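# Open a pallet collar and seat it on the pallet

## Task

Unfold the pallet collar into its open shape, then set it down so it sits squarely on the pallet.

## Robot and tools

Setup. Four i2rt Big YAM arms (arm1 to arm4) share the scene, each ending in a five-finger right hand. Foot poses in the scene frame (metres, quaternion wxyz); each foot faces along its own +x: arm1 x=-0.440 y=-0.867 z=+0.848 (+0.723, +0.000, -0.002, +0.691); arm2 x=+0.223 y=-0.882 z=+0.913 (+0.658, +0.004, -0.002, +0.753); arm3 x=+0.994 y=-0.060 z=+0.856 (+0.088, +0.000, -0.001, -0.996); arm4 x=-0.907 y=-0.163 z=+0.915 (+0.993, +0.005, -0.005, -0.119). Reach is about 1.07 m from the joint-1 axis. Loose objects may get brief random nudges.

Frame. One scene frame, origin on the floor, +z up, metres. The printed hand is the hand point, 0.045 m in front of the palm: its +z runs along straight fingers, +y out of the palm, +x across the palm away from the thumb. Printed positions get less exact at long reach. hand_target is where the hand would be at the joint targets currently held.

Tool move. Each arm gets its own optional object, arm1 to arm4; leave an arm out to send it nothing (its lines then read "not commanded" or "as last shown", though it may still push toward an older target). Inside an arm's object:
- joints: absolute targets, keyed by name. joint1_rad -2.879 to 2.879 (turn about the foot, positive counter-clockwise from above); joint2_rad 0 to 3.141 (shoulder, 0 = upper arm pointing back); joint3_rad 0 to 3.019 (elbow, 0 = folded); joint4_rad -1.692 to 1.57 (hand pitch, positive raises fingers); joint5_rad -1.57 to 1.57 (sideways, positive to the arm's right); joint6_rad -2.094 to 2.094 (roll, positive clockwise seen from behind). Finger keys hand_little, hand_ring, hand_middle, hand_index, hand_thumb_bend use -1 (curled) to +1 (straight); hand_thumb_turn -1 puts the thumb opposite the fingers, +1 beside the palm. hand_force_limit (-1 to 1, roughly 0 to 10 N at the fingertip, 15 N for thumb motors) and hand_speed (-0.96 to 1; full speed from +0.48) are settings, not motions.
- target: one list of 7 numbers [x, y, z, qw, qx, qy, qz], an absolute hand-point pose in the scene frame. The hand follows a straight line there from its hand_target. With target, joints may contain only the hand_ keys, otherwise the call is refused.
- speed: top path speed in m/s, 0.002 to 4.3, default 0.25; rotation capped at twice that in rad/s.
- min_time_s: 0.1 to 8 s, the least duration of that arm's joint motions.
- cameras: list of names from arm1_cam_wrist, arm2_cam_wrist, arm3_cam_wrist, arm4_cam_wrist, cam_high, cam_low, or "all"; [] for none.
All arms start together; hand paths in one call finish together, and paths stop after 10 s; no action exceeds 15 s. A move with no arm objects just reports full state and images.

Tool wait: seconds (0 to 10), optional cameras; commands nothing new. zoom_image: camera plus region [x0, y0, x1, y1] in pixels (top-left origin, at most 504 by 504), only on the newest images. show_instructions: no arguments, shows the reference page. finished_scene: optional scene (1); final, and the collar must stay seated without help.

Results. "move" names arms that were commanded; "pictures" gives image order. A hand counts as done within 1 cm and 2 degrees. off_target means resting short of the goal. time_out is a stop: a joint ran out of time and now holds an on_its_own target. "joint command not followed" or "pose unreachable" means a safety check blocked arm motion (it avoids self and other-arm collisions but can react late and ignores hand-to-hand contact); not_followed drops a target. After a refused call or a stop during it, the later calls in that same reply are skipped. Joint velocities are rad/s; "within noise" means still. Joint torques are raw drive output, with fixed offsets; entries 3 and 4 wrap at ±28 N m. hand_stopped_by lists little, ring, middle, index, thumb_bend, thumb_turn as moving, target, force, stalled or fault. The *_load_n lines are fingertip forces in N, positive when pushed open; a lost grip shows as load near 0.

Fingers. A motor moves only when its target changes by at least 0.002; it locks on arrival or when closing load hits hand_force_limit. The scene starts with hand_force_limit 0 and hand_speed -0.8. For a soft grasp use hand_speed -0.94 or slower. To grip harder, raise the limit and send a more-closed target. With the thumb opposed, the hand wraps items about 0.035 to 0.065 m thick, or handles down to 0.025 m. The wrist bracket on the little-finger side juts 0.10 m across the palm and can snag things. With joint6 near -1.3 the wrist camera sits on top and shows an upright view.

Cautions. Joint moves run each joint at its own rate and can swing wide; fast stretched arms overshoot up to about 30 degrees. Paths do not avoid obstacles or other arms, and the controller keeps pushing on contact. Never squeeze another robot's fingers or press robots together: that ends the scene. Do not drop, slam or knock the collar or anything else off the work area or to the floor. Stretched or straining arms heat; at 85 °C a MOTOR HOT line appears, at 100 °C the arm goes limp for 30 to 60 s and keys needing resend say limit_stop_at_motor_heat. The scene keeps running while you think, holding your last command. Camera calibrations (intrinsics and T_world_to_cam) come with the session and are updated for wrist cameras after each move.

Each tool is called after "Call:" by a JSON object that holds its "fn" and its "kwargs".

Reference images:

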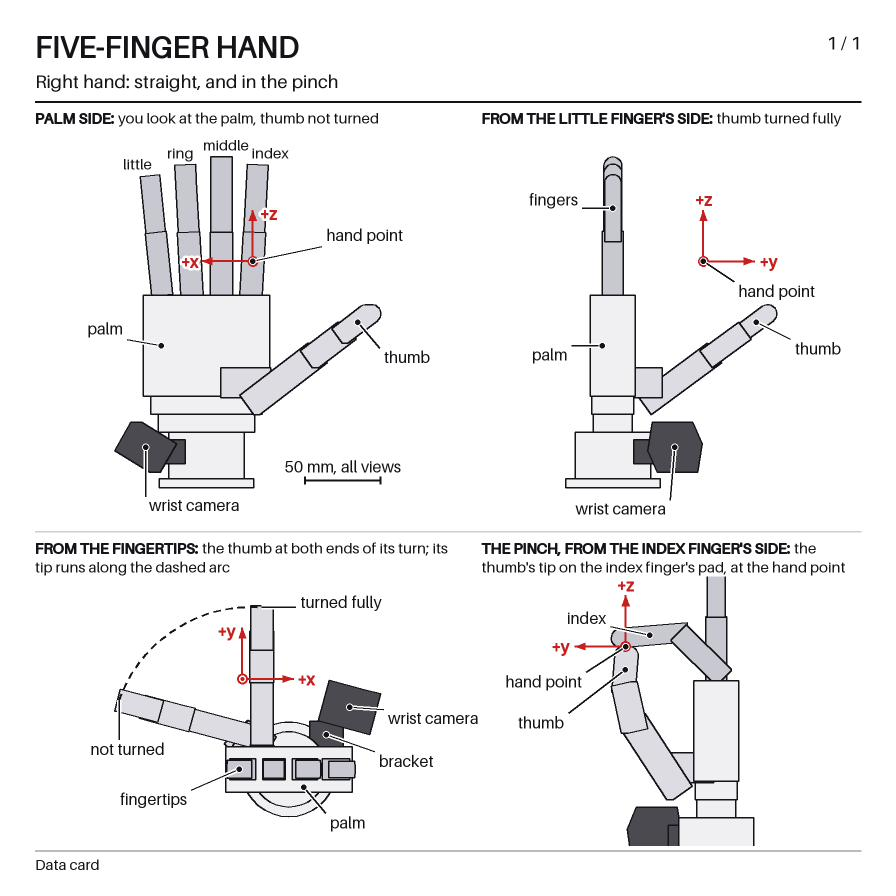

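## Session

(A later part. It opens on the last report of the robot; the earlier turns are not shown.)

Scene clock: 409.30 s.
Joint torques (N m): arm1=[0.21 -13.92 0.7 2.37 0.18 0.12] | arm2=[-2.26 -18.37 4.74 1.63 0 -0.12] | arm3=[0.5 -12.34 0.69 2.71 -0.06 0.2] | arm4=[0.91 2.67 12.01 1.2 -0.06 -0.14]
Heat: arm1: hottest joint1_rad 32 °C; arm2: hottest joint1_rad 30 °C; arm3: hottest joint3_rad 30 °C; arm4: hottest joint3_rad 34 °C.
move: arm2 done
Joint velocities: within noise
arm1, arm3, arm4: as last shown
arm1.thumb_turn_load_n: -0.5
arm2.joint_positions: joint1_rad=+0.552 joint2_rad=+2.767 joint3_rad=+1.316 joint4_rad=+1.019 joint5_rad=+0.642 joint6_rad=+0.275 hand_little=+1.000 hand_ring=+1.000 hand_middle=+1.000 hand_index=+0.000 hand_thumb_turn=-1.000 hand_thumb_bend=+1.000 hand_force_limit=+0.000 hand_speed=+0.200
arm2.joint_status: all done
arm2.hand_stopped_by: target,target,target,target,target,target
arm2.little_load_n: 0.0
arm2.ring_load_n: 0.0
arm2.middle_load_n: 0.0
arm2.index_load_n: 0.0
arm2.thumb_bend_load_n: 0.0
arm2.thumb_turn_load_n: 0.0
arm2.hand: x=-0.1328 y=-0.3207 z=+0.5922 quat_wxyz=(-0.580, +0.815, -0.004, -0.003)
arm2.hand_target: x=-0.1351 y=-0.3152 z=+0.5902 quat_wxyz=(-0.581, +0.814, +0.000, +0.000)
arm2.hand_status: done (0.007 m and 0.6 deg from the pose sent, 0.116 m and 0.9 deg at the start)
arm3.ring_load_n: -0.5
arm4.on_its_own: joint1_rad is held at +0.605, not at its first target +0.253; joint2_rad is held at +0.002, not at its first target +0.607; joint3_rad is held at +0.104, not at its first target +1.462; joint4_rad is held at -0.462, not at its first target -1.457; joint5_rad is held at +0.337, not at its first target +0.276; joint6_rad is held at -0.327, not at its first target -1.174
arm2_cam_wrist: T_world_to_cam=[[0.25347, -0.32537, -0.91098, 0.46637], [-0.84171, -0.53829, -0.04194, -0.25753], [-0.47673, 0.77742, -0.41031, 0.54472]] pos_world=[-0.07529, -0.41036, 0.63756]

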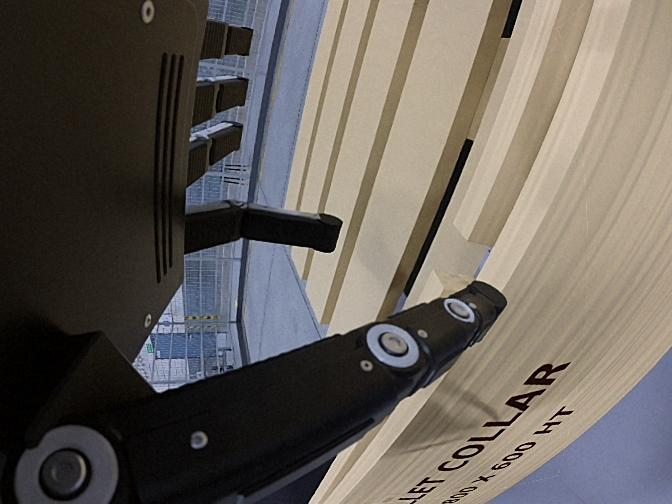

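Call:
{"fn": "move", "kwargs": {"arm2": {"target": [-0.1345, -0.327, 0.540, 0.5807, -0.8141, 0, 0], "speed": 0.1}, "cameras": ["arm2_cam_wrist"]}}

Call:
{"fn": "zoom_image", "kwargs": {"camera": "arm2_cam_wrist", "region": [240, 150, 492, 402]}}

Scene clock: 423.67 s.
Joint torques (N m): arm1=[0.03 -13.51 0.83 2.45 0.22 0.11] | arm2=[-1.32 -18.73 4.12 2.7 0.17 -0.05] | arm3=[0.26 -11.99 0.31 2.54 0.01 0.16] | arm4=[0.79 2.84 12.03 1.2 -0.05 -0.13]
Heat: arm1: hottest joint1_rad 32 °C; arm2: hottest joint1_rad 30 °C; arm3: hottest joint3_rad 30 °C; arm4: hottest joint3_rad 34 °C.
move: arm2 off_target
Joint velocities: within noise
arm1, arm3, arm4: as last shown
arm1.ring_load_n: -0.5
arm2.joint_positions: joint1_rad=+0.557 joint2_rad=+2.896 joint3_rad=+1.401 joint4_rad=+1.029 joint5_rad=+0.651 joint6_rad=+0.275 hand_little=+1.000 hand_ring=+1.000 hand_middle=+1.000 hand_index=+0.000 hand_thumb_turn=-1.000 hand_thumb_bend=+1.000 hand_force_limit=+0.000 hand_speed=+0.200
arm2.joint_status: not commanded
arm2.hand_stopped_by: target,target,target,target,target,target
arm2.little_load_n: 0.0
arm2.ring_load_n: 0.0
arm2.middle_load_n: 0.0
arm2.index_load_n: 0.0
arm2.thumb_bend_load_n: 0.0
arm2.thumb_turn_load_n: 0.0
arm2.hand: x=-0.1245 y=-0.3331 z=+0.5348 quat_wxyz=(-0.570, +0.821, +0.001, +0.008)
arm2.hand_target: x=-0.1344 y=-0.3272 z=+0.5403 quat_wxyz=(-0.581, +0.814, +0.000, +0.000)
arm2.hand_status: off_target (0.013 m and 1.7 deg from the pose sent, 0.053 m and 0.6 deg at the start)
arm3.ring_load_n: 0.0
arm4.on_its_own: joint1_rad is held at +0.605, not at its first target +0.253; joint2_rad is held at +0.002, not at its first target +0.607; joint3_rad is held at +0.104, not at its first target +1.462; joint4_rad is held at -0.462, not at its first target -1.457; joint5_rad is held at +0.337, not at its first target +0.276; joint6_rad is held at -0.327, not at its first target -1.174
arm2_cam_wrist: T_world_to_cam=[[0.27433, -0.34683, -0.89691, 0.39582], [-0.84232, -0.53665, -0.05012, -0.25476], [-0.46394, 0.76923, -0.43936, 0.54913]] pos_world=[-0.06841, -0.42184, 0.58351]

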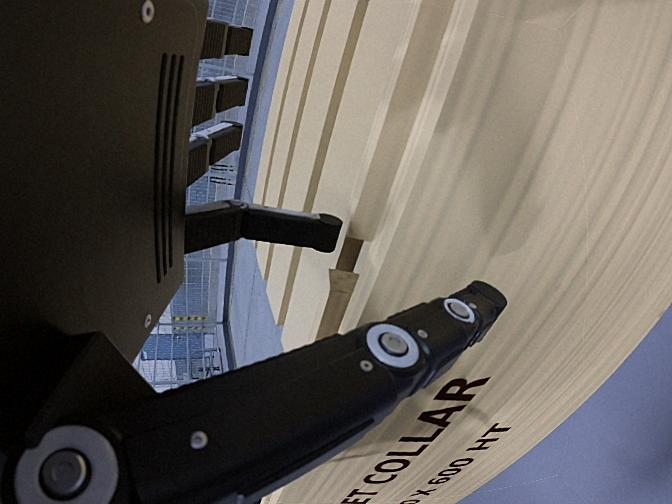

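Scaled by 2.000 from the camera's image (finer frame: 960x720).

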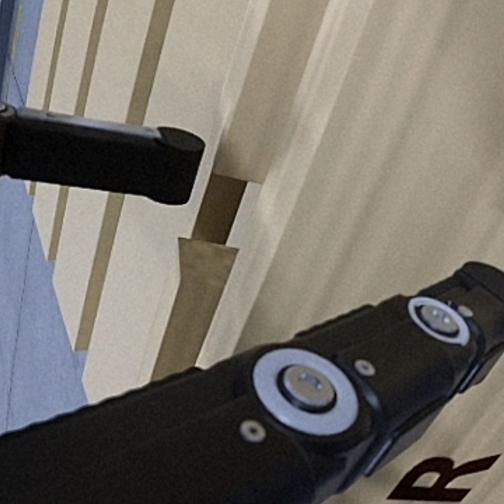

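Call:
{"fn": "move", "kwargs": {"arm2": {"target": [-0.1435, -0.324, 0.5415, 0.5807, -0.8141, 0, 0], "speed": 0.08}}}

Call:
{"fn": "move", "kwargs": {"arm2": {"target": [-0.1425, -0.334, 0.521, 0.5807, -0.8141, 0, 0], "speed": 0.05}, "cameras": ["arm2_cam_wrist"]}}

Call:
{"fn": "zoom_image", "kwargs": {"camera": "arm2_cam_wrist", "region": [240, 150, 492, 402]}}

Scene clock: 435.57 s.
Joint torques (N m): arm1=[-0.03 -13.45 0.8 2.35 0.2 0.11] | arm2=[-1.26 -18.78 4.41 1.62 0.23 0.02] | arm3=[-0.32 -11.63 0.54 2.78 0.01 0.23] | arm4=[0.56 2.73 12.04 1.16 -0.06 -0.13]
Heat: arm1: hottest joint1_rad 32 °C; arm2: hottest joint2_rad 31 °C; arm3: hottest joint3_rad 30 °C; arm4: hottest joint3_rad 34 °C.
move: arm2 done
Joint velocities: within noise
arm1, arm3, arm4: as last shown
arm1.ring_load_n: 0.0
arm1.index_load_n: -0.5
arm1.thumb_turn_load_n: 0.0
arm2.joint_positions: joint1_rad=+0.567 joint2_rad=+2.896 joint3_rad=+1.419 joint4_rad=+1.029 joint5_rad=+0.658 joint6_rad=+0.275 hand_little=+1.000 hand_ring=+1.000 hand_middle=+1.000 hand_index=+0.000 hand_thumb_turn=-1.000 hand_thumb_bend=+1.000 hand_force_limit=+0.000 hand_speed=+0.200
arm2.joint_status: not commanded
arm2.hand_stopped_by: target,target,target,target,target,target
arm2.little_load_n: 0.0
arm2.ring_load_n: 0.0
arm2.middle_load_n: 0.0
arm2.index_load_n: 0.0
arm2.thumb_bend_load_n: 0.0
arm2.thumb_turn_load_n: 0.0
arm2.hand: x=-0.1349 y=-0.3287 z=+0.5395 quat_wxyz=(-0.577, +0.817, +0.000, +0.003)
arm2.hand_target: x=-0.1435 y=-0.3242 z=+0.5417 quat_wxyz=(-0.581, +0.814, +0.000, +0.000)
arm2.hand_status: done (0.010 m and 0.7 deg from the pose sent, 0.022 m and 1.8 deg at the start)
arm3.thumb_turn_load_n: 0.0
arm4.on_its_own: joint1_rad is held at +0.605, not at its first target +0.253; joint2_rad is held at +0.002, not at its first target +0.607; joint3_rad is held at +0.104, not at its first target +1.462; joint4_rad is held at -0.462, not at its first target -1.457; joint5_rad is held at +0.337, not at its first target +0.276; joint6_rad is held at -0.327, not at its first target -1.174
pictures: none

Scene clock: 436.83 s.
Joint torques (N m): arm1=[0.03 -13.33 0.75 2.26 0.2 0.12] | arm2=[-1.44 -18.55 4.15 2.48 0.24 0.1] | arm3=[-0.26 -11.81 0.47 2.77 0.04 0.19] | arm4=[0.79 2.84 12.07 1.18 -0.07 -0.15]
Heat: arm1: hottest joint1_rad 32 °C; arm2: hottest joint2_rad 31 °C; arm3: hottest joint3_rad 30 °C; arm4: hottest joint3_rad 34 °C.
move: arm2 off_target
Joint velocities: within noise
arm1, arm3, arm4: as last shown
arm1.index_load_n: 0.0
arm2.joint_positions: joint1_rad=+0.578 joint2_rad=+2.945 joint3_rad=+1.447 joint4_rad=+1.029 joint5_rad=+0.668 joint6_rad=+0.275 hand_little=+1.000 hand_ring=+1.000 hand_middle=+1.000 hand_index=+0.000 hand_thumb_turn=-1.000 hand_thumb_bend=+1.000 hand_force_limit=+0.000 hand_speed=+0.200
arm2.joint_status: not commanded
arm2.hand_stopped_by: target,target,target,target,target,target
arm2.little_load_n: -0.5
arm2.ring_load_n: 0.0
arm2.middle_load_n: 0.0
arm2.index_load_n: 0.0
arm2.thumb_bend_load_n: 0.0
arm2.thumb_turn_load_n: 0.0
arm2.hand: x=-0.1322 y=-0.3399 z=+0.5160 quat_wxyz=(-0.571, +0.821, +0.006, +0.010)
arm2.hand_target: x=-0.1424 y=-0.3343 z=+0.5212 quat_wxyz=(-0.581, +0.814, +0.000, +0.000)
arm2.hand_status: off_target (0.013 m and 1.9 deg from the pose sent, 0.021 m and 0.7 deg at the start)
arm3.middle_load_n: -0.5
arm4.on_its_own: joint1_rad is held at +0.605, not at its first target +0.253; joint2_rad is held at +0.002, not at its first target +0.607; joint3_rad is held at +0.104, not at its first target +1.462; joint4_rad is held at -0.462, not at its first target -1.457; joint5_rad is held at +0.337, not at its first target +0.276; joint6_rad is held at -0.327, not at its first target -1.174
arm2_cam_wrist: T_world_to_cam=[[0.28338, -0.34285, -0.89563, 0.38069], [-0.83891, -0.54115, -0.05828, -0.26269], [-0.46469, 0.76786, -0.44097, 0.54282]] pos_world=[-0.07601, -0.42844, 0.56501]

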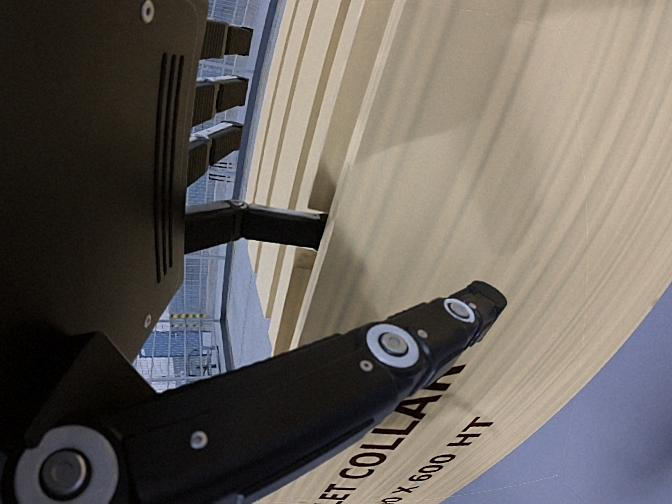

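Scaled by 2.000 from the camera's image (finer frame: 960x720).

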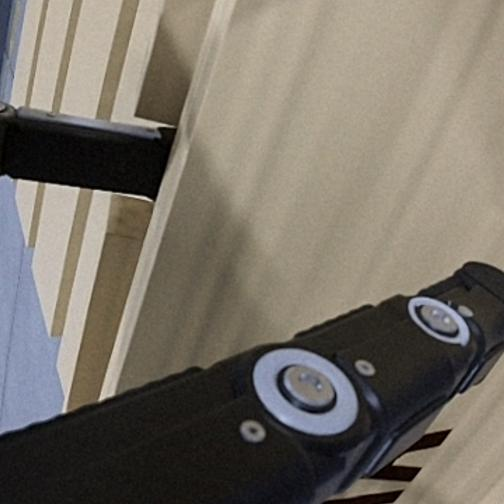

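Call:
{"fn": "move", "kwargs": {"arm2": {"target": [-0.1455, -0.3355, 0.5165, 0.5807, -0.8141, 0, 0], "speed": 0.05, "joints": {"hand_thumb_bend": 0.55, "hand_speed": -0.3}}}}

Call:
{"fn": "move", "kwargs": {"arm2": {"joints": {"hand_thumb_bend": -0.1, "hand_speed": -0.92, "hand_force_limit": 0.0}}, "cameras": ["arm2_cam_wrist"]}}

Call:
{"fn": "zoom_image", "kwargs": {"camera": "arm2_cam_wrist", "region": [240, 150, 492, 402]}}

Scene clock: 446.13 s.
Joint torques (N m): arm1=[0.03 -13.92 0.65 2.33 0.2 0.12] | arm2=[-1.44 -18.37 4.27 2.4 0.25 0.14] | arm3=[0.15 -11.34 0.46 2.54 0.02 0.2] | arm4=[0.79 2.84 12.07 1.13 -0.06 -0.15]
Heat: arm1: hottest joint1_rad 32 °C; arm2: hottest joint2_rad 31 °C; arm3: hottest joint3_rad 30 °C; arm4: hottest joint3_rad 34 °C.
move: arm2 done
Joint velocities: within noise
arm1, arm3, arm4: as last shown
arm2.joint_positions: joint1_rad=+0.584 joint2_rad=+2.951 joint3_rad=+1.459 joint4_rad=+1.029 joint5_rad=+0.674 joint6_rad=+0.275 hand_little=+1.000 hand_ring=+1.000 hand_middle=+1.000 hand_index=+0.000 hand_thumb_turn=-1.000 hand_thumb_bend=+0.550 hand_force_limit=+0.000 hand_speed=-0.300
arm2.joint_status: all done
arm2.hand_stopped_by: target,target,target,target,target,target
arm2.little_load_n: 0.0
arm2.ring_load_n: 0.0
arm2.middle_load_n: 0.0
arm2.index_load_n: 0.0
arm2.thumb_bend_load_n: 0.0
arm2.thumb_turn_load_n: 0.0
arm2.hand: x=-0.1368 y=-0.3393 z=+0.5152 quat_wxyz=(-0.574, +0.819, +0.006, +0.009)
arm2.hand_target: x=-0.1455 y=-0.3357 z=+0.5168 quat_wxyz=(-0.581, +0.814, +0.000, +0.000)
arm2.hand_status: done (0.010 m and 1.5 deg from the pose sent, 0.014 m and 1.9 deg at the start)
arm3.middle_load_n: 0.0
arm3.thumb_turn_load_n: -0.5
arm4.on_its_own: joint1_rad is held at +0.605, not at its first target +0.253; joint2_rad is held at +0.002, not at its first target +0.607; joint3_rad is held at +0.104, not at its first target +1.462; joint4_rad is held at -0.462, not at its first target -1.457; joint5_rad is held at +0.337, not at its first target +0.276; joint6_rad is held at -0.327, not at its first target -1.174
pictures: none

Scene clock: 448.97 s.
Joint torques (N m): arm1=[0.32 -13.63 0.77 2.32 0.2 0.12] | arm2=[-1.9 -18.49 4.29 2.29 0.03 0.13] | arm3=[0.32 -11.34 0.53 2.66 -0.01 0.22] | arm4=[0.67 2.73 12 1.14 -0.05 -0.13]
Heat: arm1: hottest joint1_rad 32 °C; arm2: hottest joint2_rad 31 °C; arm3: hottest joint3_rad 30 °C; arm4: hottest joint3_rad 34 °C.
move: arm2 off_target
Joint velocities: within noise
arm1, arm3, arm4: as last shown
arm2.joint_positions: joint1_rad=+0.590 joint2_rad=+2.955 joint3_rad=+1.459 joint4_rad=+1.029 joint5_rad=+0.679 joint6_rad=+0.275 hand_little=+1.000 hand_ring=+1.000 hand_middle=+1.000 hand_index=+0.000 hand_thumb_turn=-1.000 hand_thumb_bend=+0.376 hand_force_limit=+0.000 hand_speed=-0.920
arm2.joint_status: hand_thumb_bend off_target (ended at +0.376, target -0.100); the others done
arm2.hand_stopped_by: target,target,target,target,force,target
arm2.little_load_n: 0.0
arm2.ring_load_n: 0.0
arm2.middle_load_n: 0.0
arm2.index_load_n: 4.5
arm2.thumb_bend_load_n: 7.0
arm2.thumb_turn_load_n: 0.0
arm2.hand: x=-0.1378 y=-0.3427 z=+0.5130 quat_wxyz=(-0.573, +0.819, +0.008, +0.010)
arm2.hand_target: x=-0.1454 y=-0.3358 z=+0.5167 quat_wxyz=(-0.581, +0.814, +0.000, +0.000)
arm2.hand_status: not commanded
arm3.middle_load_n: -0.5
arm3.thumb_turn_load_n: 0.0
arm4.middle_load_n: -0.5
arm4.on_its_own: joint1_rad is held at +0.605, not at its first target +0.253; joint2_rad is held at +0.002, not at its first target +0.607; joint3_rad is held at +0.104, not at its first target +1.462; joint4_rad is held at -0.462, not at its first target -1.457; joint5_rad is held at +0.337, not at its first target +0.276; joint6_rad is held at -0.327, not at its first target -1.174
arm2_cam_wrist: T_world_to_cam=[[0.28628, -0.33765, -0.89668, 0.38136], [-0.83734, -0.54305, -0.06285, -0.26719], [-0.46573, 0.76882, -0.43819, 0.5398]] pos_world=[-0.08151, -0.43134, 0.56171]

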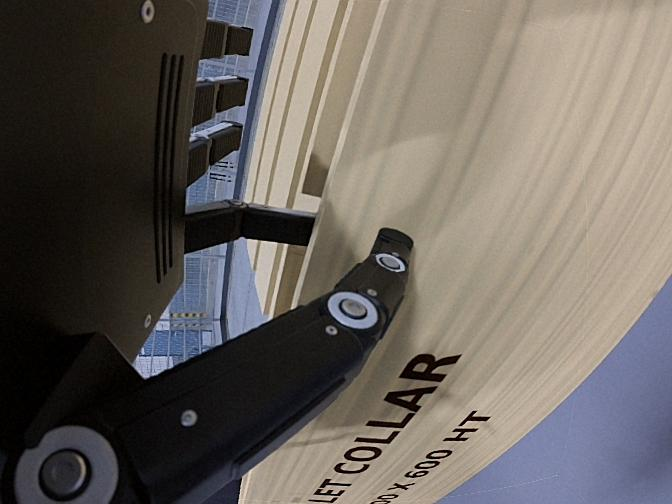

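Scaled by 2.000 from the camera's image (finer frame: 960x720).

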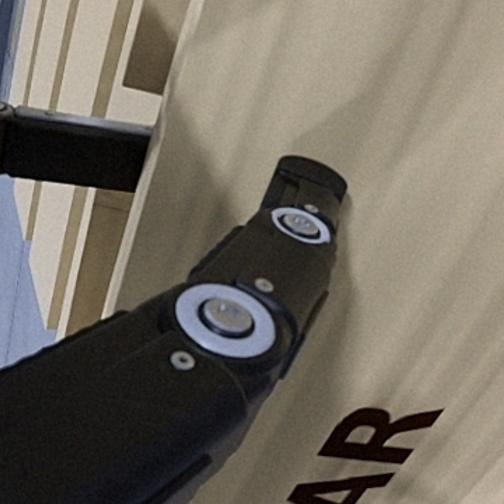

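Call:
{"fn": "move", "kwargs": {"arm2": {"target": [-0.1455, -0.395, 0.527, 0.6293, -0.7771, 0, 0], "speed": 0.06}, "cameras": ["arm2_cam_wrist", "arm1_cam_wrist", "arm4_cam_wrist", "cam_high", "cam_low"]}}

Call:
{"fn": "zoom_image", "kwargs": {"camera": "cam_high", "region": [400, 110, 600, 360]}}

Scene clock: 456.47 s.
Joint torques (N m): arm1=[0.15 -13.45 0.87 2.4 0.2 0.13] | arm2=[-1.49 -17.44 1.18 2.8 0.19 -0.07] | arm3=[0.32 -12.04 0.49 2.48 -0.06 0.21] | arm4=[0.56 2.67 12.04 1.18 -0.06 -0.12]
Heat: arm1: hottest joint1_rad 32 °C; arm2: hottest joint2_rad 31 °C; arm3: hottest joint3_rad 30 °C; arm4: hottest joint3_rad 34 °C.
move: arm2 done
Joint velocities: within noise
arm1.joint_positions: joint1_rad=+0.128 joint2_rad=+2.281 joint3_rad=+0.532 joint4_rad=+1.559 joint5_rad=+0.084 joint6_rad=-0.004 hand_little=+1.000 hand_ring=+1.000 hand_middle=+1.000 hand_index=+1.000 hand_thumb_turn=+1.000 hand_thumb_bend=+1.000 hand_force_limit=+0.000 hand_speed=-0.800
arm1.joint_status: not commanded
arm1.hand_stopped_by: target,target,target,target,target,target
arm1.little_load_n: 0.0
arm1.ring_load_n: 0.0
arm1.middle_load_n: -0.5
arm1.index_load_n: 0.0
arm1.thumb_bend_load_n: 0.0
arm1.thumb_turn_load_n: 0.0
arm1.hand: x=-0.4953 y=-0.3633 z=+0.7358 quat_wxyz=(-0.638, +0.770, +0.008, +0.008)
arm1.hand_target: x=-0.5000 y=-0.3596 z=+0.7405 quat_wxyz=(-0.646, +0.763, +0.004, +0.002)
arm1.hand_status: not commanded
arm2.joint_positions: joint1_rad=+0.693 joint2_rad=+3.001 joint3_rad=+1.387 joint4_rad=+1.286 joint5_rad=+0.804 joint6_rad=+0.243 hand_little=+1.000 hand_ring=+1.000 hand_middle=+1.000 hand_index=+0.000 hand_thumb_turn=-1.000 hand_thumb_bend=+0.374 hand_force_limit=+0.000 hand_speed=-0.920
arm2.joint_status: not commanded
arm2.hand_stopped_by: target,target,target,target,force,target
arm2.little_load_n: 0.0
arm2.ring_load_n: 0.0
arm2.middle_load_n: 0.0
arm2.index_load_n: -0.5
arm2.thumb_bend_load_n: 0.0
arm2.thumb_turn_load_n: 0.0
arm2.hand: x=-0.1473 y=-0.3917 z=+0.5271 quat_wxyz=(-0.626, +0.779, -0.004, -0.002)
arm2.hand_target: x=-0.1455 y=-0.3949 z=+0.5270 quat_wxyz=(-0.629, +0.777, +0.000, +0.000)
arm2.hand_status: done (0.004 m and 0.6 deg from the pose sent, 0.055 m and 8.1 deg at the start)
arm3.joint_positions: joint1_rad=-0.339 joint2_rad=+2.074 joint3_rad=+0.321 joint4_rad=+1.544 joint5_rad=-0.189 joint6_rad=-0.058 hand_little=+1.000 hand_ring=+1.000 hand_middle=+1.000 hand_index=+1.000 hand_thumb_turn=+1.000 hand_thumb_bend=+1.000 hand_force_limit=+0.000 hand_speed=-0.800
arm3.joint_status: not commanded
arm3.hand_stopped_by: target,target,target,target,target,target
arm3.little_load_n: -0.5
arm3.ring_load_n: 0.0
arm3.middle_load_n: 0.0
arm3.index_load_n: 0.0
arm3.thumb_bend_load_n: 0.0
arm3.thumb_turn_load_n: 0.0
arm3.hand: x=+0.5539 y=-0.0517 z=+0.7953 quat_wxyz=(+0.443, -0.535, -0.561, +0.450)
arm3.hand_target: x=+0.5496 y=-0.0499 z=+0.8006 quat_wxyz=(+0.448, -0.535, -0.552, +0.456)
arm3.hand_status: not commanded
arm4.joint_positions: joint1_rad=+0.615 joint2_rad=+0.002 joint3_rad=+0.072 joint4_rad=-0.446 joint5_rad=+0.340 joint6_rad=-0.320 hand_little=+1.000 hand_ring=+1.000 hand_middle=+1.000 hand_index=+1.000 hand_thumb_turn=+1.000 hand_thumb_bend=+1.000 hand_force_limit=+0.000 hand_speed=-0.800
arm4.joint_status: not commanded
arm4.hand_stopped_by: target,target,target,target,target,target
arm4.little_load_n: 0.0
arm4.ring_load_n: 0.0
arm4.middle_load_n: 0.0
arm4.index_load_n: 0.0
arm4.thumb_bend_load_n: 0.0
arm4.thumb_turn_load_n: 0.0
arm4.on_its_own: joint1_rad is held at +0.605, not at its first target +0.253; joint2_rad is held at +0.002, not at its first target +0.607; joint3_rad is held at +0.104, not at its first target +1.462; joint4_rad is held at -0.462, not at its first target -1.457; joint5_rad is held at +0.337, not at its first target +0.276; joint6_rad is held at -0.327, not at its first target -1.174
arm4.hand: x=-0.6625 y=-0.1265 z=+0.9856 quat_wxyz=(-0.312, +0.694, -0.432, +0.484)
arm4.hand_target: x=-0.6610 y=-0.1284 z=+1.0015 quat_wxyz=(-0.314, +0.689, -0.432, +0.490)
arm4.hand_status: not commanded
pictures: arm1_cam_wrist, arm2_cam_wrist, arm4_cam_wrist, cam_high, cam_low
arm1_cam_wrist: T_world_to_cam=[[0.28685, -0.1267, -0.94956, 0.79999], [-0.81271, -0.55696, -0.17119, -0.47877], [-0.50717, 0.82082, -0.26274, 0.35836]] pos_world=[-0.43683, -0.45945, 0.77183]
arm2_cam_wrist: T_world_to_cam=[[0.25552, -0.21652, -0.94225, 0.44707], [-0.84194, -0.5289, -0.10678, -0.27284], [-0.47524, 0.8206, -0.31744, 0.53437]] pos_world=[-0.09, -0.48601, 0.56175]
arm4_cam_wrist: T_world_to_cam=[[-0.24859, -0.67812, -0.69163, 0.42718], [-0.66186, 0.64027, -0.38987, 0.02827], [0.70721, 0.36085, -0.60798, 1.22703]] pos_world=[-0.74287, -0.17119, 1.05249]

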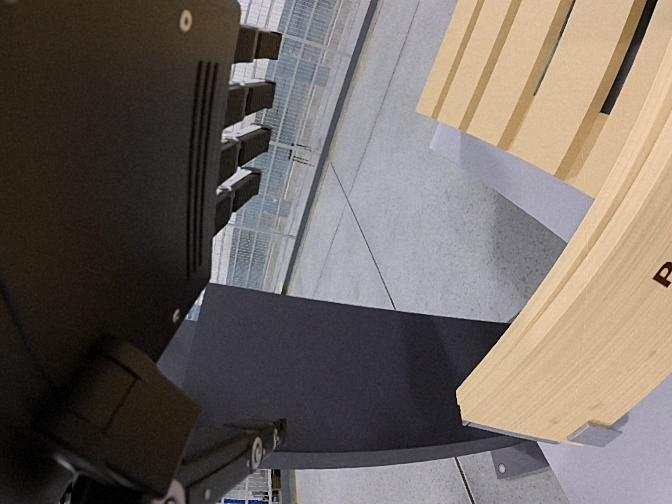

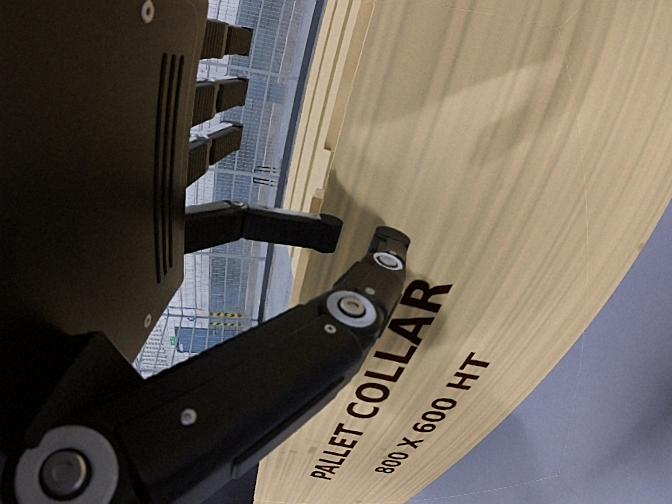

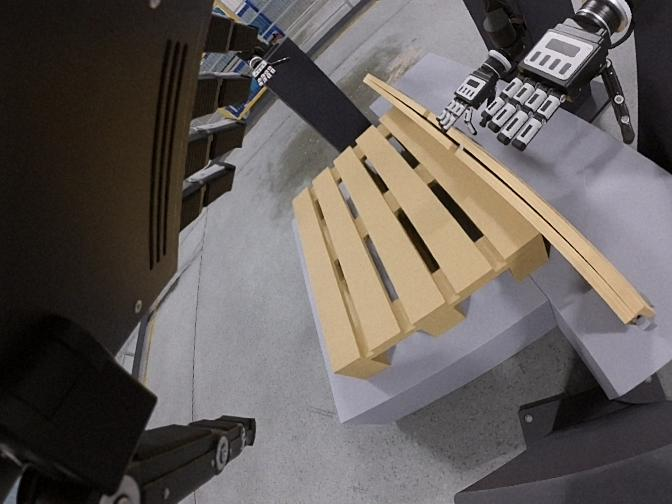

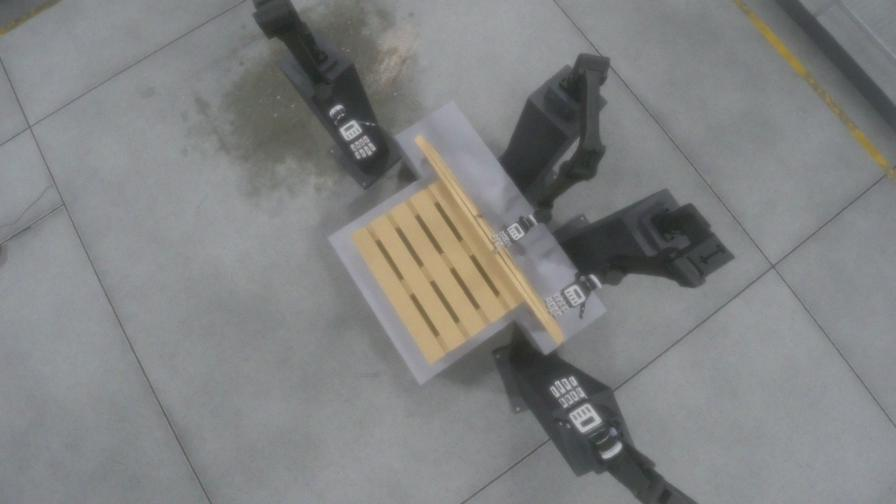

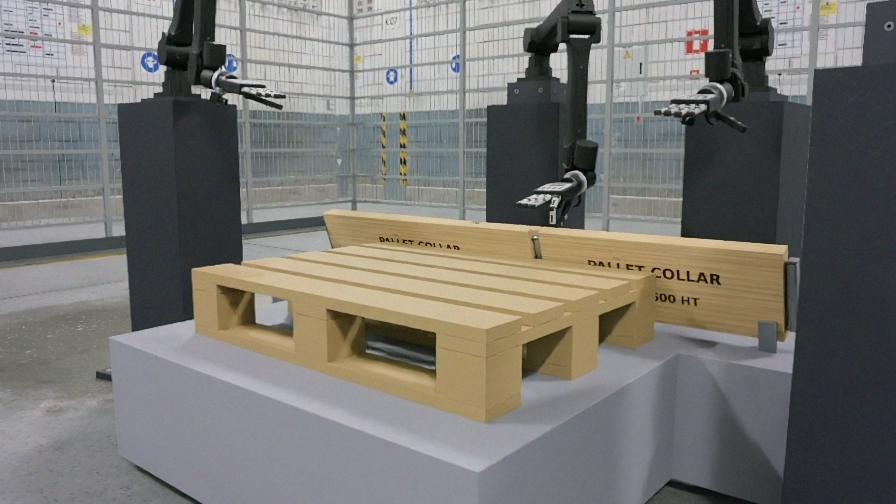

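Scaled by 2.016 from the camera's image (finer frame: 1280x720).

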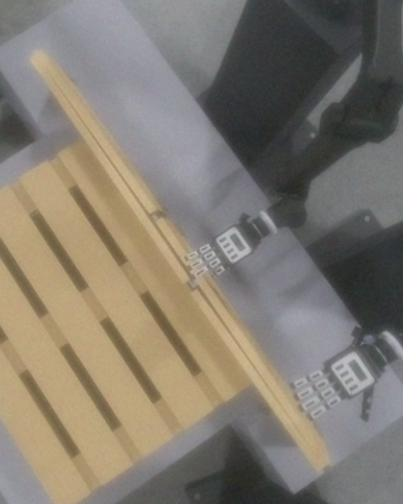

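Call:
{"fn": "move", "kwargs": {"arm2": {"target": [0.10, -0.36, 0.66, 0.4305, -0.9026, 0, 0], "speed": 0.2, "joints": {"hand_thumb_bend": 1.0, "hand_index": 1.0, "hand_speed": 0.3}}, "arm1": {"target": [-0.47, -0.31, 0.62, 0.4305, -0.9026, 0, 0], "speed": 0.2, "joints": {"hand_thumb_turn": -1, "hand_speed": 0.3}}}}

Call:
{"fn": "move", "kwargs": {"arm2": {"target": [0.32, -0.31, 0.60, 0.4305, -0.9026, 0, 0], "speed": 0.2}, "arm1": {"target": [-0.47, -0.31, 0.60, 0.4305, -0.9026, 0, 0], "speed": 0.1}, "cameras": ["arm1_cam_wrist", "arm2_cam_wrist", "cam_high"]}}

Scene clock: 518.20 s.
Joint torques (N m): arm1=[-1.55 -15.79 4.03 1.14 -0.08 -0.03] | arm2=[-1.73 -17.14 1.87 1.61 -0.11 -0.1] | arm3=[-0.09 -11.28 0.57 2.69 0.06 0.15] | arm4=[0.91 2.61 12.03 1.18 -0.07 -0.13]
Heat: arm1: hottest joint1_rad 32 °C; arm2: hottest joint2_rad 31 °C; arm3: hottest joint3_rad 30 °C; arm4: hottest joint3_rad 35 °C.
move: arm1 done; arm2 done
Joint velocities: within noise
arm1.joint_positions: joint1_rad=+0.052 joint2_rad=+2.300 joint3_rad=+0.876 joint4_rad=+0.736 joint5_rad=+0.002 joint6_rad=+0.002 hand_little=+1.000 hand_ring=+1.000 hand_middle=+1.000 hand_index=+1.000 hand_thumb_turn=-1.000 hand_thumb_bend=+1.000 hand_force_limit=+0.000 hand_speed=+0.300
arm1.joint_status: all done
arm1.hand_stopped_by: target,target,target,target,target,target
arm1.little_load_n: 0.0
arm1.ring_load_n: 0.0
arm1.middle_load_n: 0.0
arm1.index_load_n: 0.0
arm1.thumb_bend_load_n: 0.0
arm1.thumb_turn_load_n: 0.0
arm1.hand: x=-0.4734 y=-0.3176 z=+0.6215 quat_wxyz=(-0.428, +0.904, +0.002, +0.000)
arm1.hand_target: x=-0.4700 y=-0.3103 z=+0.6200 quat_wxyz=(-0.430, +0.903, +0.000, +0.000)
arm1.hand_status: done (0.008 m and 0.4 deg from the pose sent, 0.130 m and 28.3 deg at the start)
arm2.joint_positions: joint1_rad=+0.085 joint2_rad=+2.393 joint3_rad=+0.867 joint4_rad=+0.828 joint5_rad=+0.177 joint6_rad=+0.153 hand_little=+1.000 hand_ring=+1.000 hand_middle=+1.000 hand_index=+1.000 hand_thumb_turn=-1.000 hand_thumb_bend=+1.000 hand_force_limit=+0.000 hand_speed=+0.300
arm2.joint_status: all done
arm2.hand_stopped_by: target,target,target,target,target,target
arm2.little_load_n: 0.0
arm2.ring_load_n: 0.0
arm2.middle_load_n: 0.0
arm2.index_load_n: 0.0
arm2.thumb_bend_load_n: 0.0
arm2.thumb_turn_load_n: 0.0
arm2.hand: x=+0.1010 y=-0.3578 z=+0.6576 quat_wxyz=(-0.433, +0.902, -0.008, -0.001)
arm2.hand_target: x=+0.1000 y=-0.3599 z=+0.6600 quat_wxyz=(-0.431, +0.903, +0.000, +0.000)
arm2.hand_status: done (0.003 m and 1.0 deg from the pose sent, 0.283 m and 26.6 deg at the start)
arm3, arm4: as last shown
arm3.little_load_n: 0.0
arm3.thumb_turn_load_n: -0.5
arm4.on_its_own: joint1_rad is held at +0.605, not at its first target +0.253; joint2_rad is held at +0.002, not at its first target +0.607; joint3_rad is held at +0.104, not at its first target +1.462; joint4_rad is held at -0.462, not at its first target -1.457; joint5_rad is held at +0.337, not at its first target +0.276; joint6_rad is held at -0.327, not at its first target -1.174
pictures: none

Scene clock: 520.23 s.
Joint torques (N m): arm1=[-0.44 -16.26 3.71 2.02 -0.09 -0.03] | arm2=[-1.38 -17.03 4.41 1.59 -0.3 -0.11] | arm3=[0.21 -11.22 0.28 2.8 -0.01 0.16] | arm4=[0.62 2.55 12.07 1.17 -0.06 -0.12]
Heat: arm1: hottest joint1_rad 32 °C; arm2: hottest joint2_rad 31 °C; arm3: hottest joint3_rad 30 °C; arm4: hottest joint3_rad 35 °C.
move: arm1 off_target; arm2 done
Joint velocities: within noise
arm1.joint_positions: joint1_rad=+0.052 joint2_rad=+2.357 joint3_rad=+0.901 joint4_rad=+0.750 joint5_rad=+0.002 joint6_rad=+0.002 hand_little=+1.000 hand_ring=+1.000 hand_middle=+1.000 hand_index=+1.000 hand_thumb_turn=-1.000 hand_thumb_bend=+1.000 hand_force_limit=+0.000 hand_speed=+0.300
arm1.joint_status: not commanded
arm1.hand_stopped_by: target,target,target,target,target,target
arm1.little_load_n: 0.0
arm1.ring_load_n: 0.0
arm1.middle_load_n: 0.0
arm1.index_load_n: -0.5
arm1.thumb_bend_load_n: 0.0
arm1.thumb_turn_load_n: 0.0
arm1.hand: x=-0.4733 y=-0.3205 z=+0.5992 quat_wxyz=(-0.420, +0.908, +0.002, +0.000)
arm1.hand_target: x=-0.4700 y=-0.3102 z=+0.6001 quat_wxyz=(-0.430, +0.903, +0.000, +0.000)
arm1.hand_status: off_target (0.011 m and 1.4 deg from the pose sent, 0.023 m and 0.4 deg at the start)
arm2.joint_positions: joint1_rad=-0.411 joint2_rad=+2.553 joint3_rad=+1.084 joint4_rad=+0.759 joint5_rad=-0.203 joint6_rad=-0.165 hand_little=+1.000 hand_ring=+1.000 hand_middle=+1.000 hand_index=+1.000 hand_thumb_turn=-1.000 hand_thumb_bend=+1.000 hand_force_limit=+0.000 hand_speed=+0.300
arm2.joint_status: not commanded
arm2.hand_stopped_by: target,target,target,target,target,target
arm2.little_load_n: 0.0
arm2.ring_load_n: 0.0
arm2.middle_load_n: 0.0
arm2.index_load_n: 0.0
arm2.thumb_bend_load_n: 0.0
arm2.thumb_turn_load_n: 0.0
arm2.hand: x=+0.3207 y=-0.3164 z=+0.6028 quat_wxyz=(-0.429, +0.903, -0.009, -0.001)
arm2.hand_target: x=+0.3200 y=-0.3101 z=+0.6002 quat_wxyz=(-0.431, +0.903, +0.000, +0.000)
arm2.hand_status: done (0.007 m and 1.1 deg from the pose sent, 0.231 m and 1.0 deg at the start)
arm3, arm4: as last shown
arm4.middle_load_n: -0.5
arm4.on_its_own: joint1_rad is held at +0.605, not at its first target +0.253; joint2_rad is held at +0.002, not at its first target +0.607; joint3_rad is held at +0.104, not at its first target +1.462; joint4_rad is held at -0.462, not at its first target -1.457; joint5_rad is held at +0.337, not at its first target +0.276; joint6_rad is held at -0.327, not at its first target -1.174
arm1_cam_wrist: T_world_to_cam=[[0.26958, -0.58173, -0.76741, 0.40625], [-0.81478, -0.56256, 0.14023, -0.64989], [-0.51329, 0.58746, -0.62563, 0.43821]] pos_world=[-0.4141, -0.38671, 0.67706]
arm2_cam_wrist: T_world_to_cam=[[0.24647, -0.6195, -0.7453, 0.17189], [-0.84598, -0.51272, 0.14641, 0.02286], [-0.47282, 0.59442, -0.65046, 0.8475]] pos_world=[0.3777, -0.38557, 0.67602]

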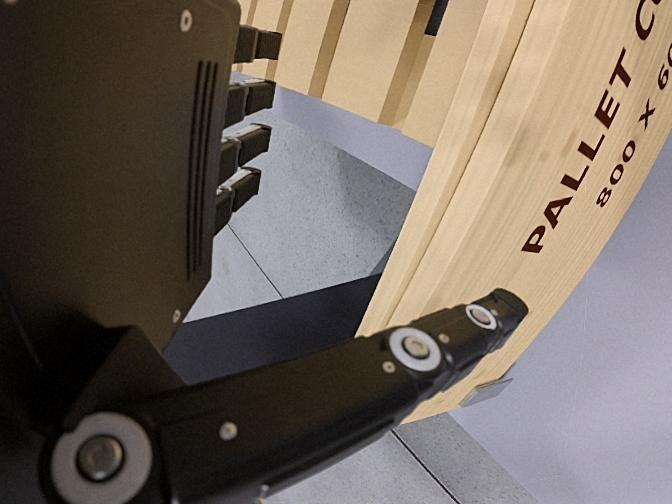

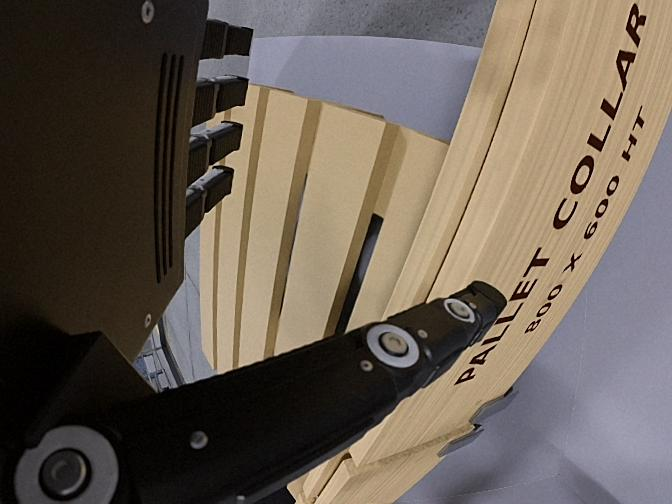

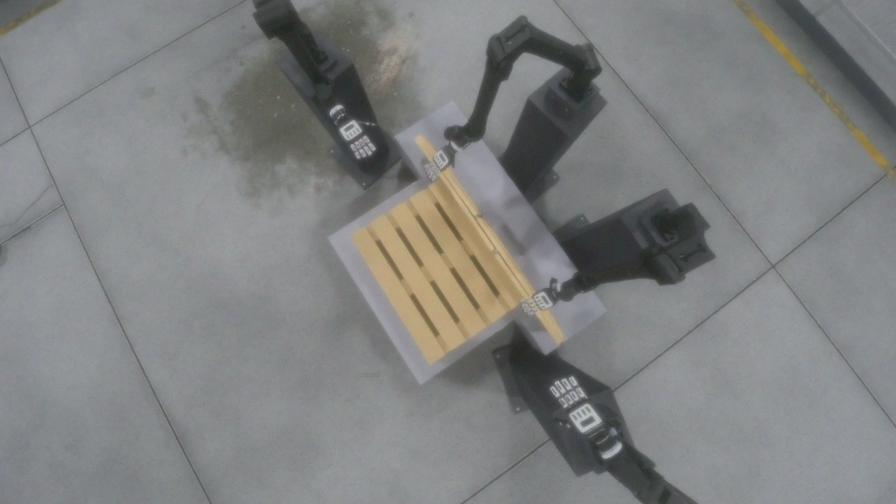

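Call:
{"fn": "zoom_image", "kwargs": {"camera": "arm1_cam_wrist", "region": [330, 180, 582, 432]}}

Call:
{"fn": "zoom_image", "kwargs": {"camera": "arm2_cam_wrist", "region": [330, 100, 582, 352]}}

Scaled by 2.000 from the camera's image (finer frame: 960x720).

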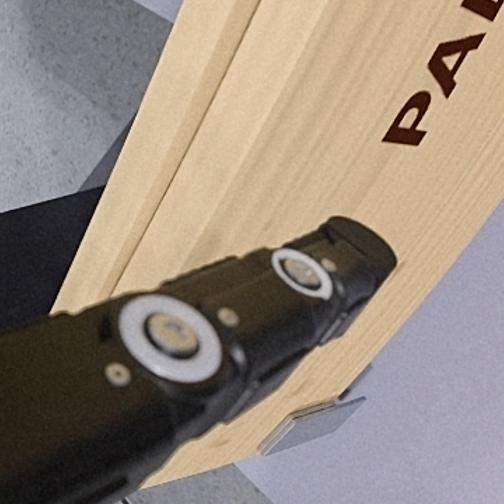

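Scaled by 2.000 from the camera's image (finer frame: 960x720).

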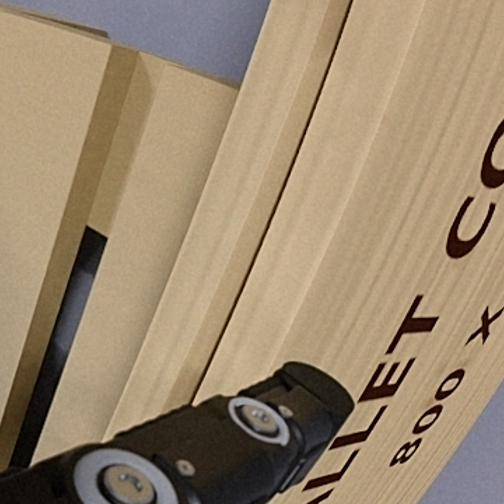

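Call:
{"fn": "move", "kwargs": {"arm2": {"target": [0.32, -0.316, 0.528, 0.4305, -0.9026, 0, 0], "speed": 0.1}, "arm1": {"target": [-0.467, -0.2985, 0.532, 0.4305, -0.9026, 0, 0], "speed": 0.1}, "cameras": ["arm1_cam_wrist", "arm2_cam_wrist"]}}

Scene clock: 543.17 s.
Joint torques (N m): arm1=[-0.97 -17.32 2.81 1.98 -0.11 -0.06] | arm2=[-1.61 -17.55 3.43 2.7 -0.31 -0.11] | arm3=[-0.03 -11.75 0.47 2.56 0.03 0.18] | arm4=[0.62 2.55 11.96 1.2 -0.06 -0.11]
Heat: arm1: hottest joint1_rad 32 °C; arm2: hottest joint2_rad 31 °C; arm3: hottest joint3_rad 30 °C; arm4: hottest joint3_rad 35 °C.
move: arm1 done; arm2 off_target
Joint velocities: within noise
arm1.joint_positions: joint1_rad=+0.047 joint2_rad=+2.555 joint3_rad=+1.036 joint4_rad=+0.815 joint5_rad=-0.003 joint6_rad=+0.002 hand_little=+1.000 hand_ring=+1.000 hand_middle=+1.000 hand_index=+1.000 hand_thumb_turn=-1.000 hand_thumb_bend=+1.000 hand_force_limit=+0.000 hand_speed=+0.300
arm1.joint_status: not commanded
arm1.hand_stopped_by: target,target,target,target,target,target
arm1.little_load_n: 0.0
arm1.ring_load_n: 0.0
arm1.middle_load_n: 0.0
arm1.index_load_n: 0.0
arm1.thumb_bend_load_n: 0.0
arm1.thumb_turn_load_n: 0.0
arm1.hand: x=-0.4713 y=-0.3068 z=+0.5313 quat_wxyz=(-0.421, +0.907, +0.001, -0.001)
arm1.hand_target: x=-0.4669 y=-0.2986 z=+0.5321 quat_wxyz=(-0.430, +0.903, +0.000, +0.000)
arm1.hand_status: done (0.009 m and 1.2 deg from the pose sent, 0.071 m and 1.4 deg at the start)
arm2.joint_positions: joint1_rad=-0.411 joint2_rad=+2.746 joint3_rad=+1.204 joint4_rad=+0.804 joint5_rad=-0.206 joint6_rad=-0.168 hand_little=+1.000 hand_ring=+1.000 hand_middle=+1.000 hand_index=+1.000 hand_thumb_turn=-1.000 hand_thumb_bend=+1.000 hand_force_limit=+0.000 hand_speed=+0.300
arm2.joint_status: not commanded
arm2.hand_stopped_by: target,target,target,target,target,target
arm2.little_load_n: 0.0
arm2.ring_load_n: 0.0
arm2.middle_load_n: 0.0
arm2.index_load_n: 0.0
arm2.thumb_bend_load_n: 0.0
arm2.thumb_turn_load_n: 0.0
arm2.hand: x=+0.3167 y=-0.3269 z=+0.5258 quat_wxyz=(-0.417, +0.909, -0.008, -0.005)
arm2.hand_target: x=+0.3199 y=-0.3163 z=+0.5282 quat_wxyz=(-0.430, +0.903, +0.000, +0.000)
arm2.hand_status: off_target (0.012 m and 2.1 deg from the pose sent, 0.075 m and 1.1 deg at the start)
arm3, arm4: as last shown
arm3.thumb_bend_load_n: -0.5
arm3.thumb_turn_load_n: 0.0
arm4.middle_load_n: 0.0
arm4.on_its_own: joint1_rad is held at +0.605, not at its first target +0.253; joint2_rad is held at +0.002, not at its first target +0.607; joint3_rad is held at +0.104, not at its first target +1.462; joint4_rad is held at -0.462, not at its first target -1.457; joint5_rad is held at +0.337, not at its first target +0.276; joint6_rad is held at -0.327, not at its first target -1.174
arm1_cam_wrist: T_world_to_cam=[[0.26641, -0.58074, -0.76926, 0.36137], [-0.81537, -0.56139, 0.14144, -0.63156], [-0.514, 0.58955, -0.62308, 0.3878]] pos_world=[-0.4119, -0.37332, 0.60895]
arm2_cam_wrist: T_world_to_cam=[[0.24413, -0.63842, -0.72994, 0.09534], [-0.84225, -0.51267, 0.1667, 0.01353], [-0.48064, 0.5741, -0.66287, 0.80411]] pos_world=[0.37461, -0.39383, 0.60036]

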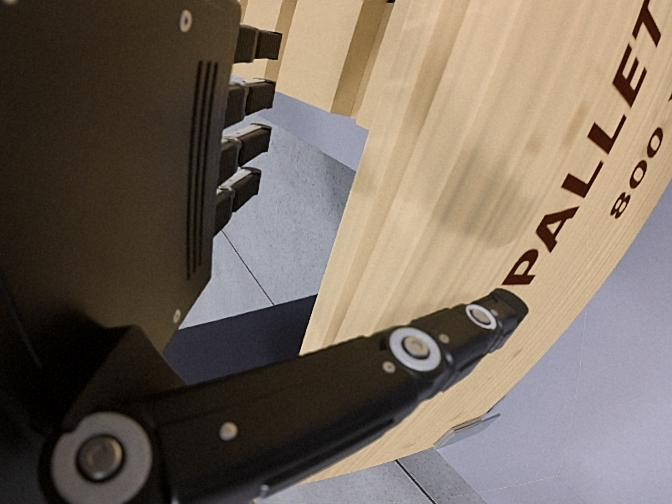

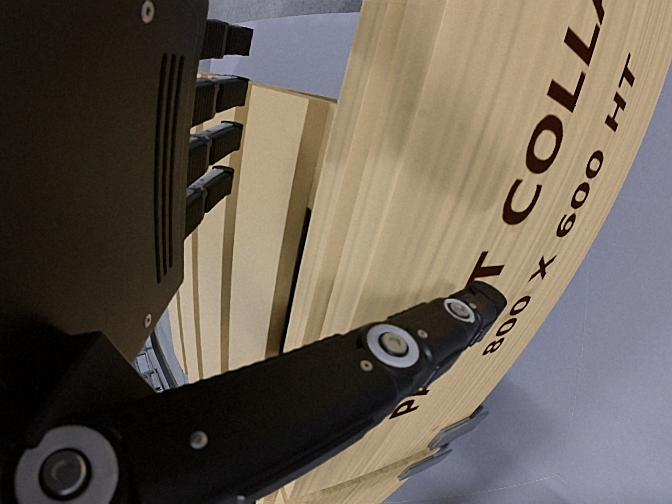

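Call:
{"fn": "move", "kwargs": {"arm2": {"target": [0.32, -0.339, 0.499, 0.4305, -0.9026, 0, 0], "speed": 0.08}, "arm1": {"target": [-0.467, -0.3235, 0.501, 0.4305, -0.9026, 0, 0], "speed": 0.08}, "cameras": ["arm1_cam_wrist", "arm2_cam_wrist"]}}

Call:
{"fn": "zoom_image", "kwargs": {"camera": "arm1_cam_wrist", "region": [180, 80, 432, 332]}}

Call:
{"fn": "zoom_image", "kwargs": {"camera": "arm2_cam_wrist", "region": [180, 80, 432, 332]}}

Scene clock: 549.60 s.
Joint torques (N m): arm1=[-1.32 -17.49 1.25 2 -0.09 -0.06] | arm2=[-2.49 -17.26 2.62 2.61 -0.31 -0.12] | arm3=[-0.32 -11.93 0.51 2.69 0.01 0.13] | arm4=[0.62 2.84 11.96 1.14 -0.07 -0.13]
Heat: arm1: hottest joint1_rad 32 °C; arm2: hottest joint2_rad 31 °C; arm3: hottest joint3_rad 30 °C; arm4: hottest joint3_rad 35 °C.
move: arm1 done; arm2 off_target
Joint velocities: within noise
arm1.joint_positions: joint1_rad=+0.047 joint2_rad=+2.643 joint3_rad=+1.036 joint4_rad=+0.910 joint5_rad=-0.003 joint6_rad=+0.002 hand_little=+1.000 hand_ring=+1.000 hand_middle=+1.000 hand_index=+1.000 hand_thumb_turn=-1.000 hand_thumb_bend=+1.000 hand_force_limit=+0.000 hand_speed=+0.300
arm1.joint_status: not commanded
arm1.hand_stopped_by: target,target,target,target,target,target
arm1.little_load_n: 0.0
arm1.ring_load_n: 0.0
arm1.middle_load_n: 0.0
arm1.index_load_n: 0.0
arm1.thumb_bend_load_n: 0.0
arm1.thumb_turn_load_n: 0.0
arm1.hand: x=-0.4712 y=-0.3266 z=+0.5007 quat_wxyz=(-0.424, +0.906, +0.001, -0.001)
arm1.hand_target: x=-0.4670 y=-0.3235 z=+0.5010 quat_wxyz=(-0.430, +0.903, +0.000, +0.000)
arm1.hand_status: done (0.005 m and 0.8 deg from the pose sent, 0.035 m and 1.2 deg at the start)
arm2.joint_positions: joint1_rad=-0.419 joint2_rad=+2.825 joint3_rad=+1.212 joint4_rad=+0.874 joint5_rad=-0.217 joint6_rad=-0.178 hand_little=+1.000 hand_ring=+1.000 hand_middle=+1.000 hand_index=+1.000 hand_thumb_turn=-1.000 hand_thumb_bend=+1.000 hand_force_limit=+0.000 hand_speed=+0.300
arm2.joint_status: not commanded
arm2.hand_stopped_by: target,target,target,target,target,target
arm2.little_load_n: 0.0
arm2.ring_load_n: 0.0
arm2.middle_load_n: 0.0
arm2.index_load_n: 0.0
arm2.thumb_bend_load_n: 0.0
arm2.thumb_turn_load_n: 0.0
arm2.hand: x=+0.3135 y=-0.3483 z=+0.4961 quat_wxyz=(-0.417, +0.909, -0.005, -0.006)
arm2.hand_target: x=+0.3201 y=-0.3392 z=+0.4992 quat_wxyz=(-0.430, +0.903, +0.000, +0.000)
arm2.hand_status: off_target (0.012 m and 1.9 deg from the pose sent, 0.030 m and 2.0 deg at the start)
arm3, arm4: as last shown
arm4.on_its_own: joint1_rad is held at +0.605, not at its first target +0.253; joint2_rad is held at +0.002, not at its first target +0.607; joint3_rad is held at +0.104, not at its first target +1.462; joint4_rad is held at -0.462, not at its first target -1.457; joint5_rad is held at +0.337, not at its first target +0.276; joint6_rad is held at -0.327, not at its first target -1.174
arm1_cam_wrist: T_world_to_cam=[[0.26643, -0.57508, -0.77349, 0.3303], [-0.81518, -0.56265, 0.13754, -0.63664], [-0.5143, 0.59389, -0.6187, 0.3795]] pos_world=[-0.4118, -0.39363, 0.57784]
arm2_cam_wrist: T_world_to_cam=[[0.24848, -0.63589, -0.73069, 0.06074], [-0.83901, -0.51826, 0.16571, 0.00236], [-0.48406, 0.57189, -0.66229, 0.79522]] pos_world=[0.37182, -0.41493, 0.57066]

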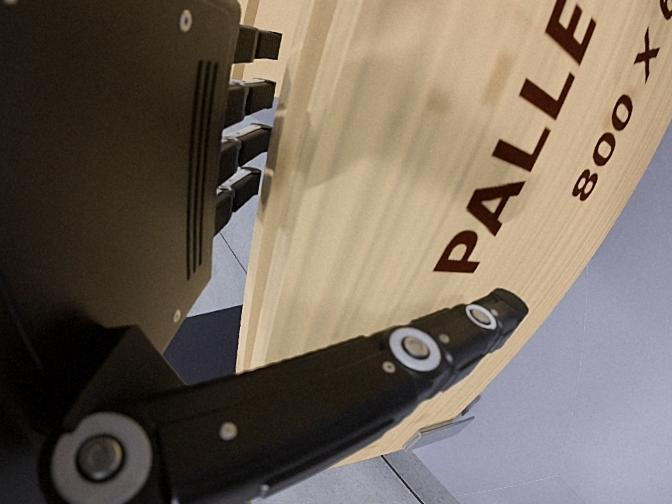

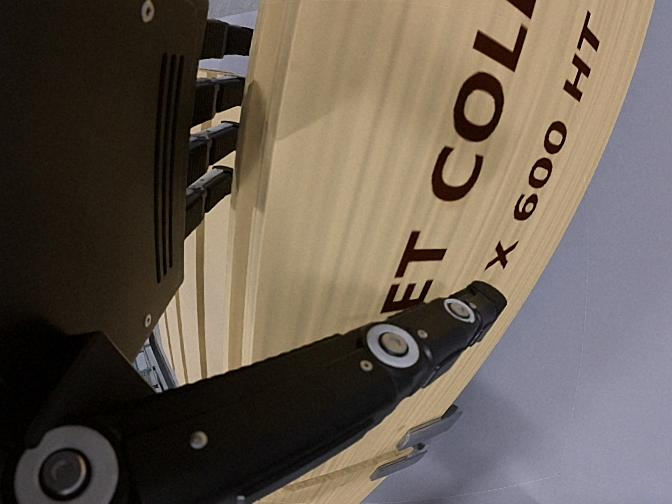

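Scaled by 2.000 from the camera's image (finer frame: 960x720).

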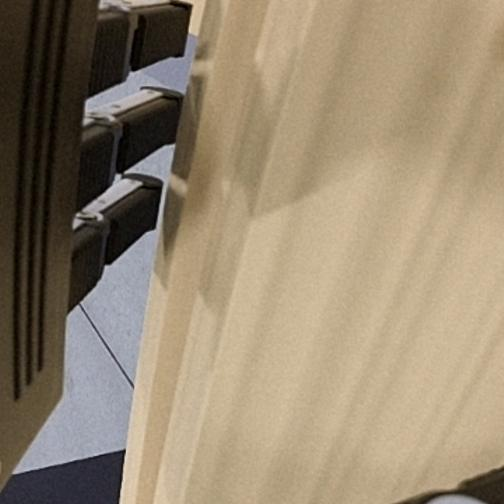

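Scaled by 2.000 from the camera's image (finer frame: 960x720).

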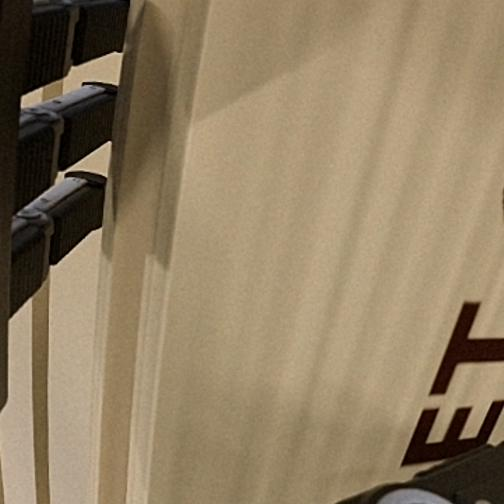

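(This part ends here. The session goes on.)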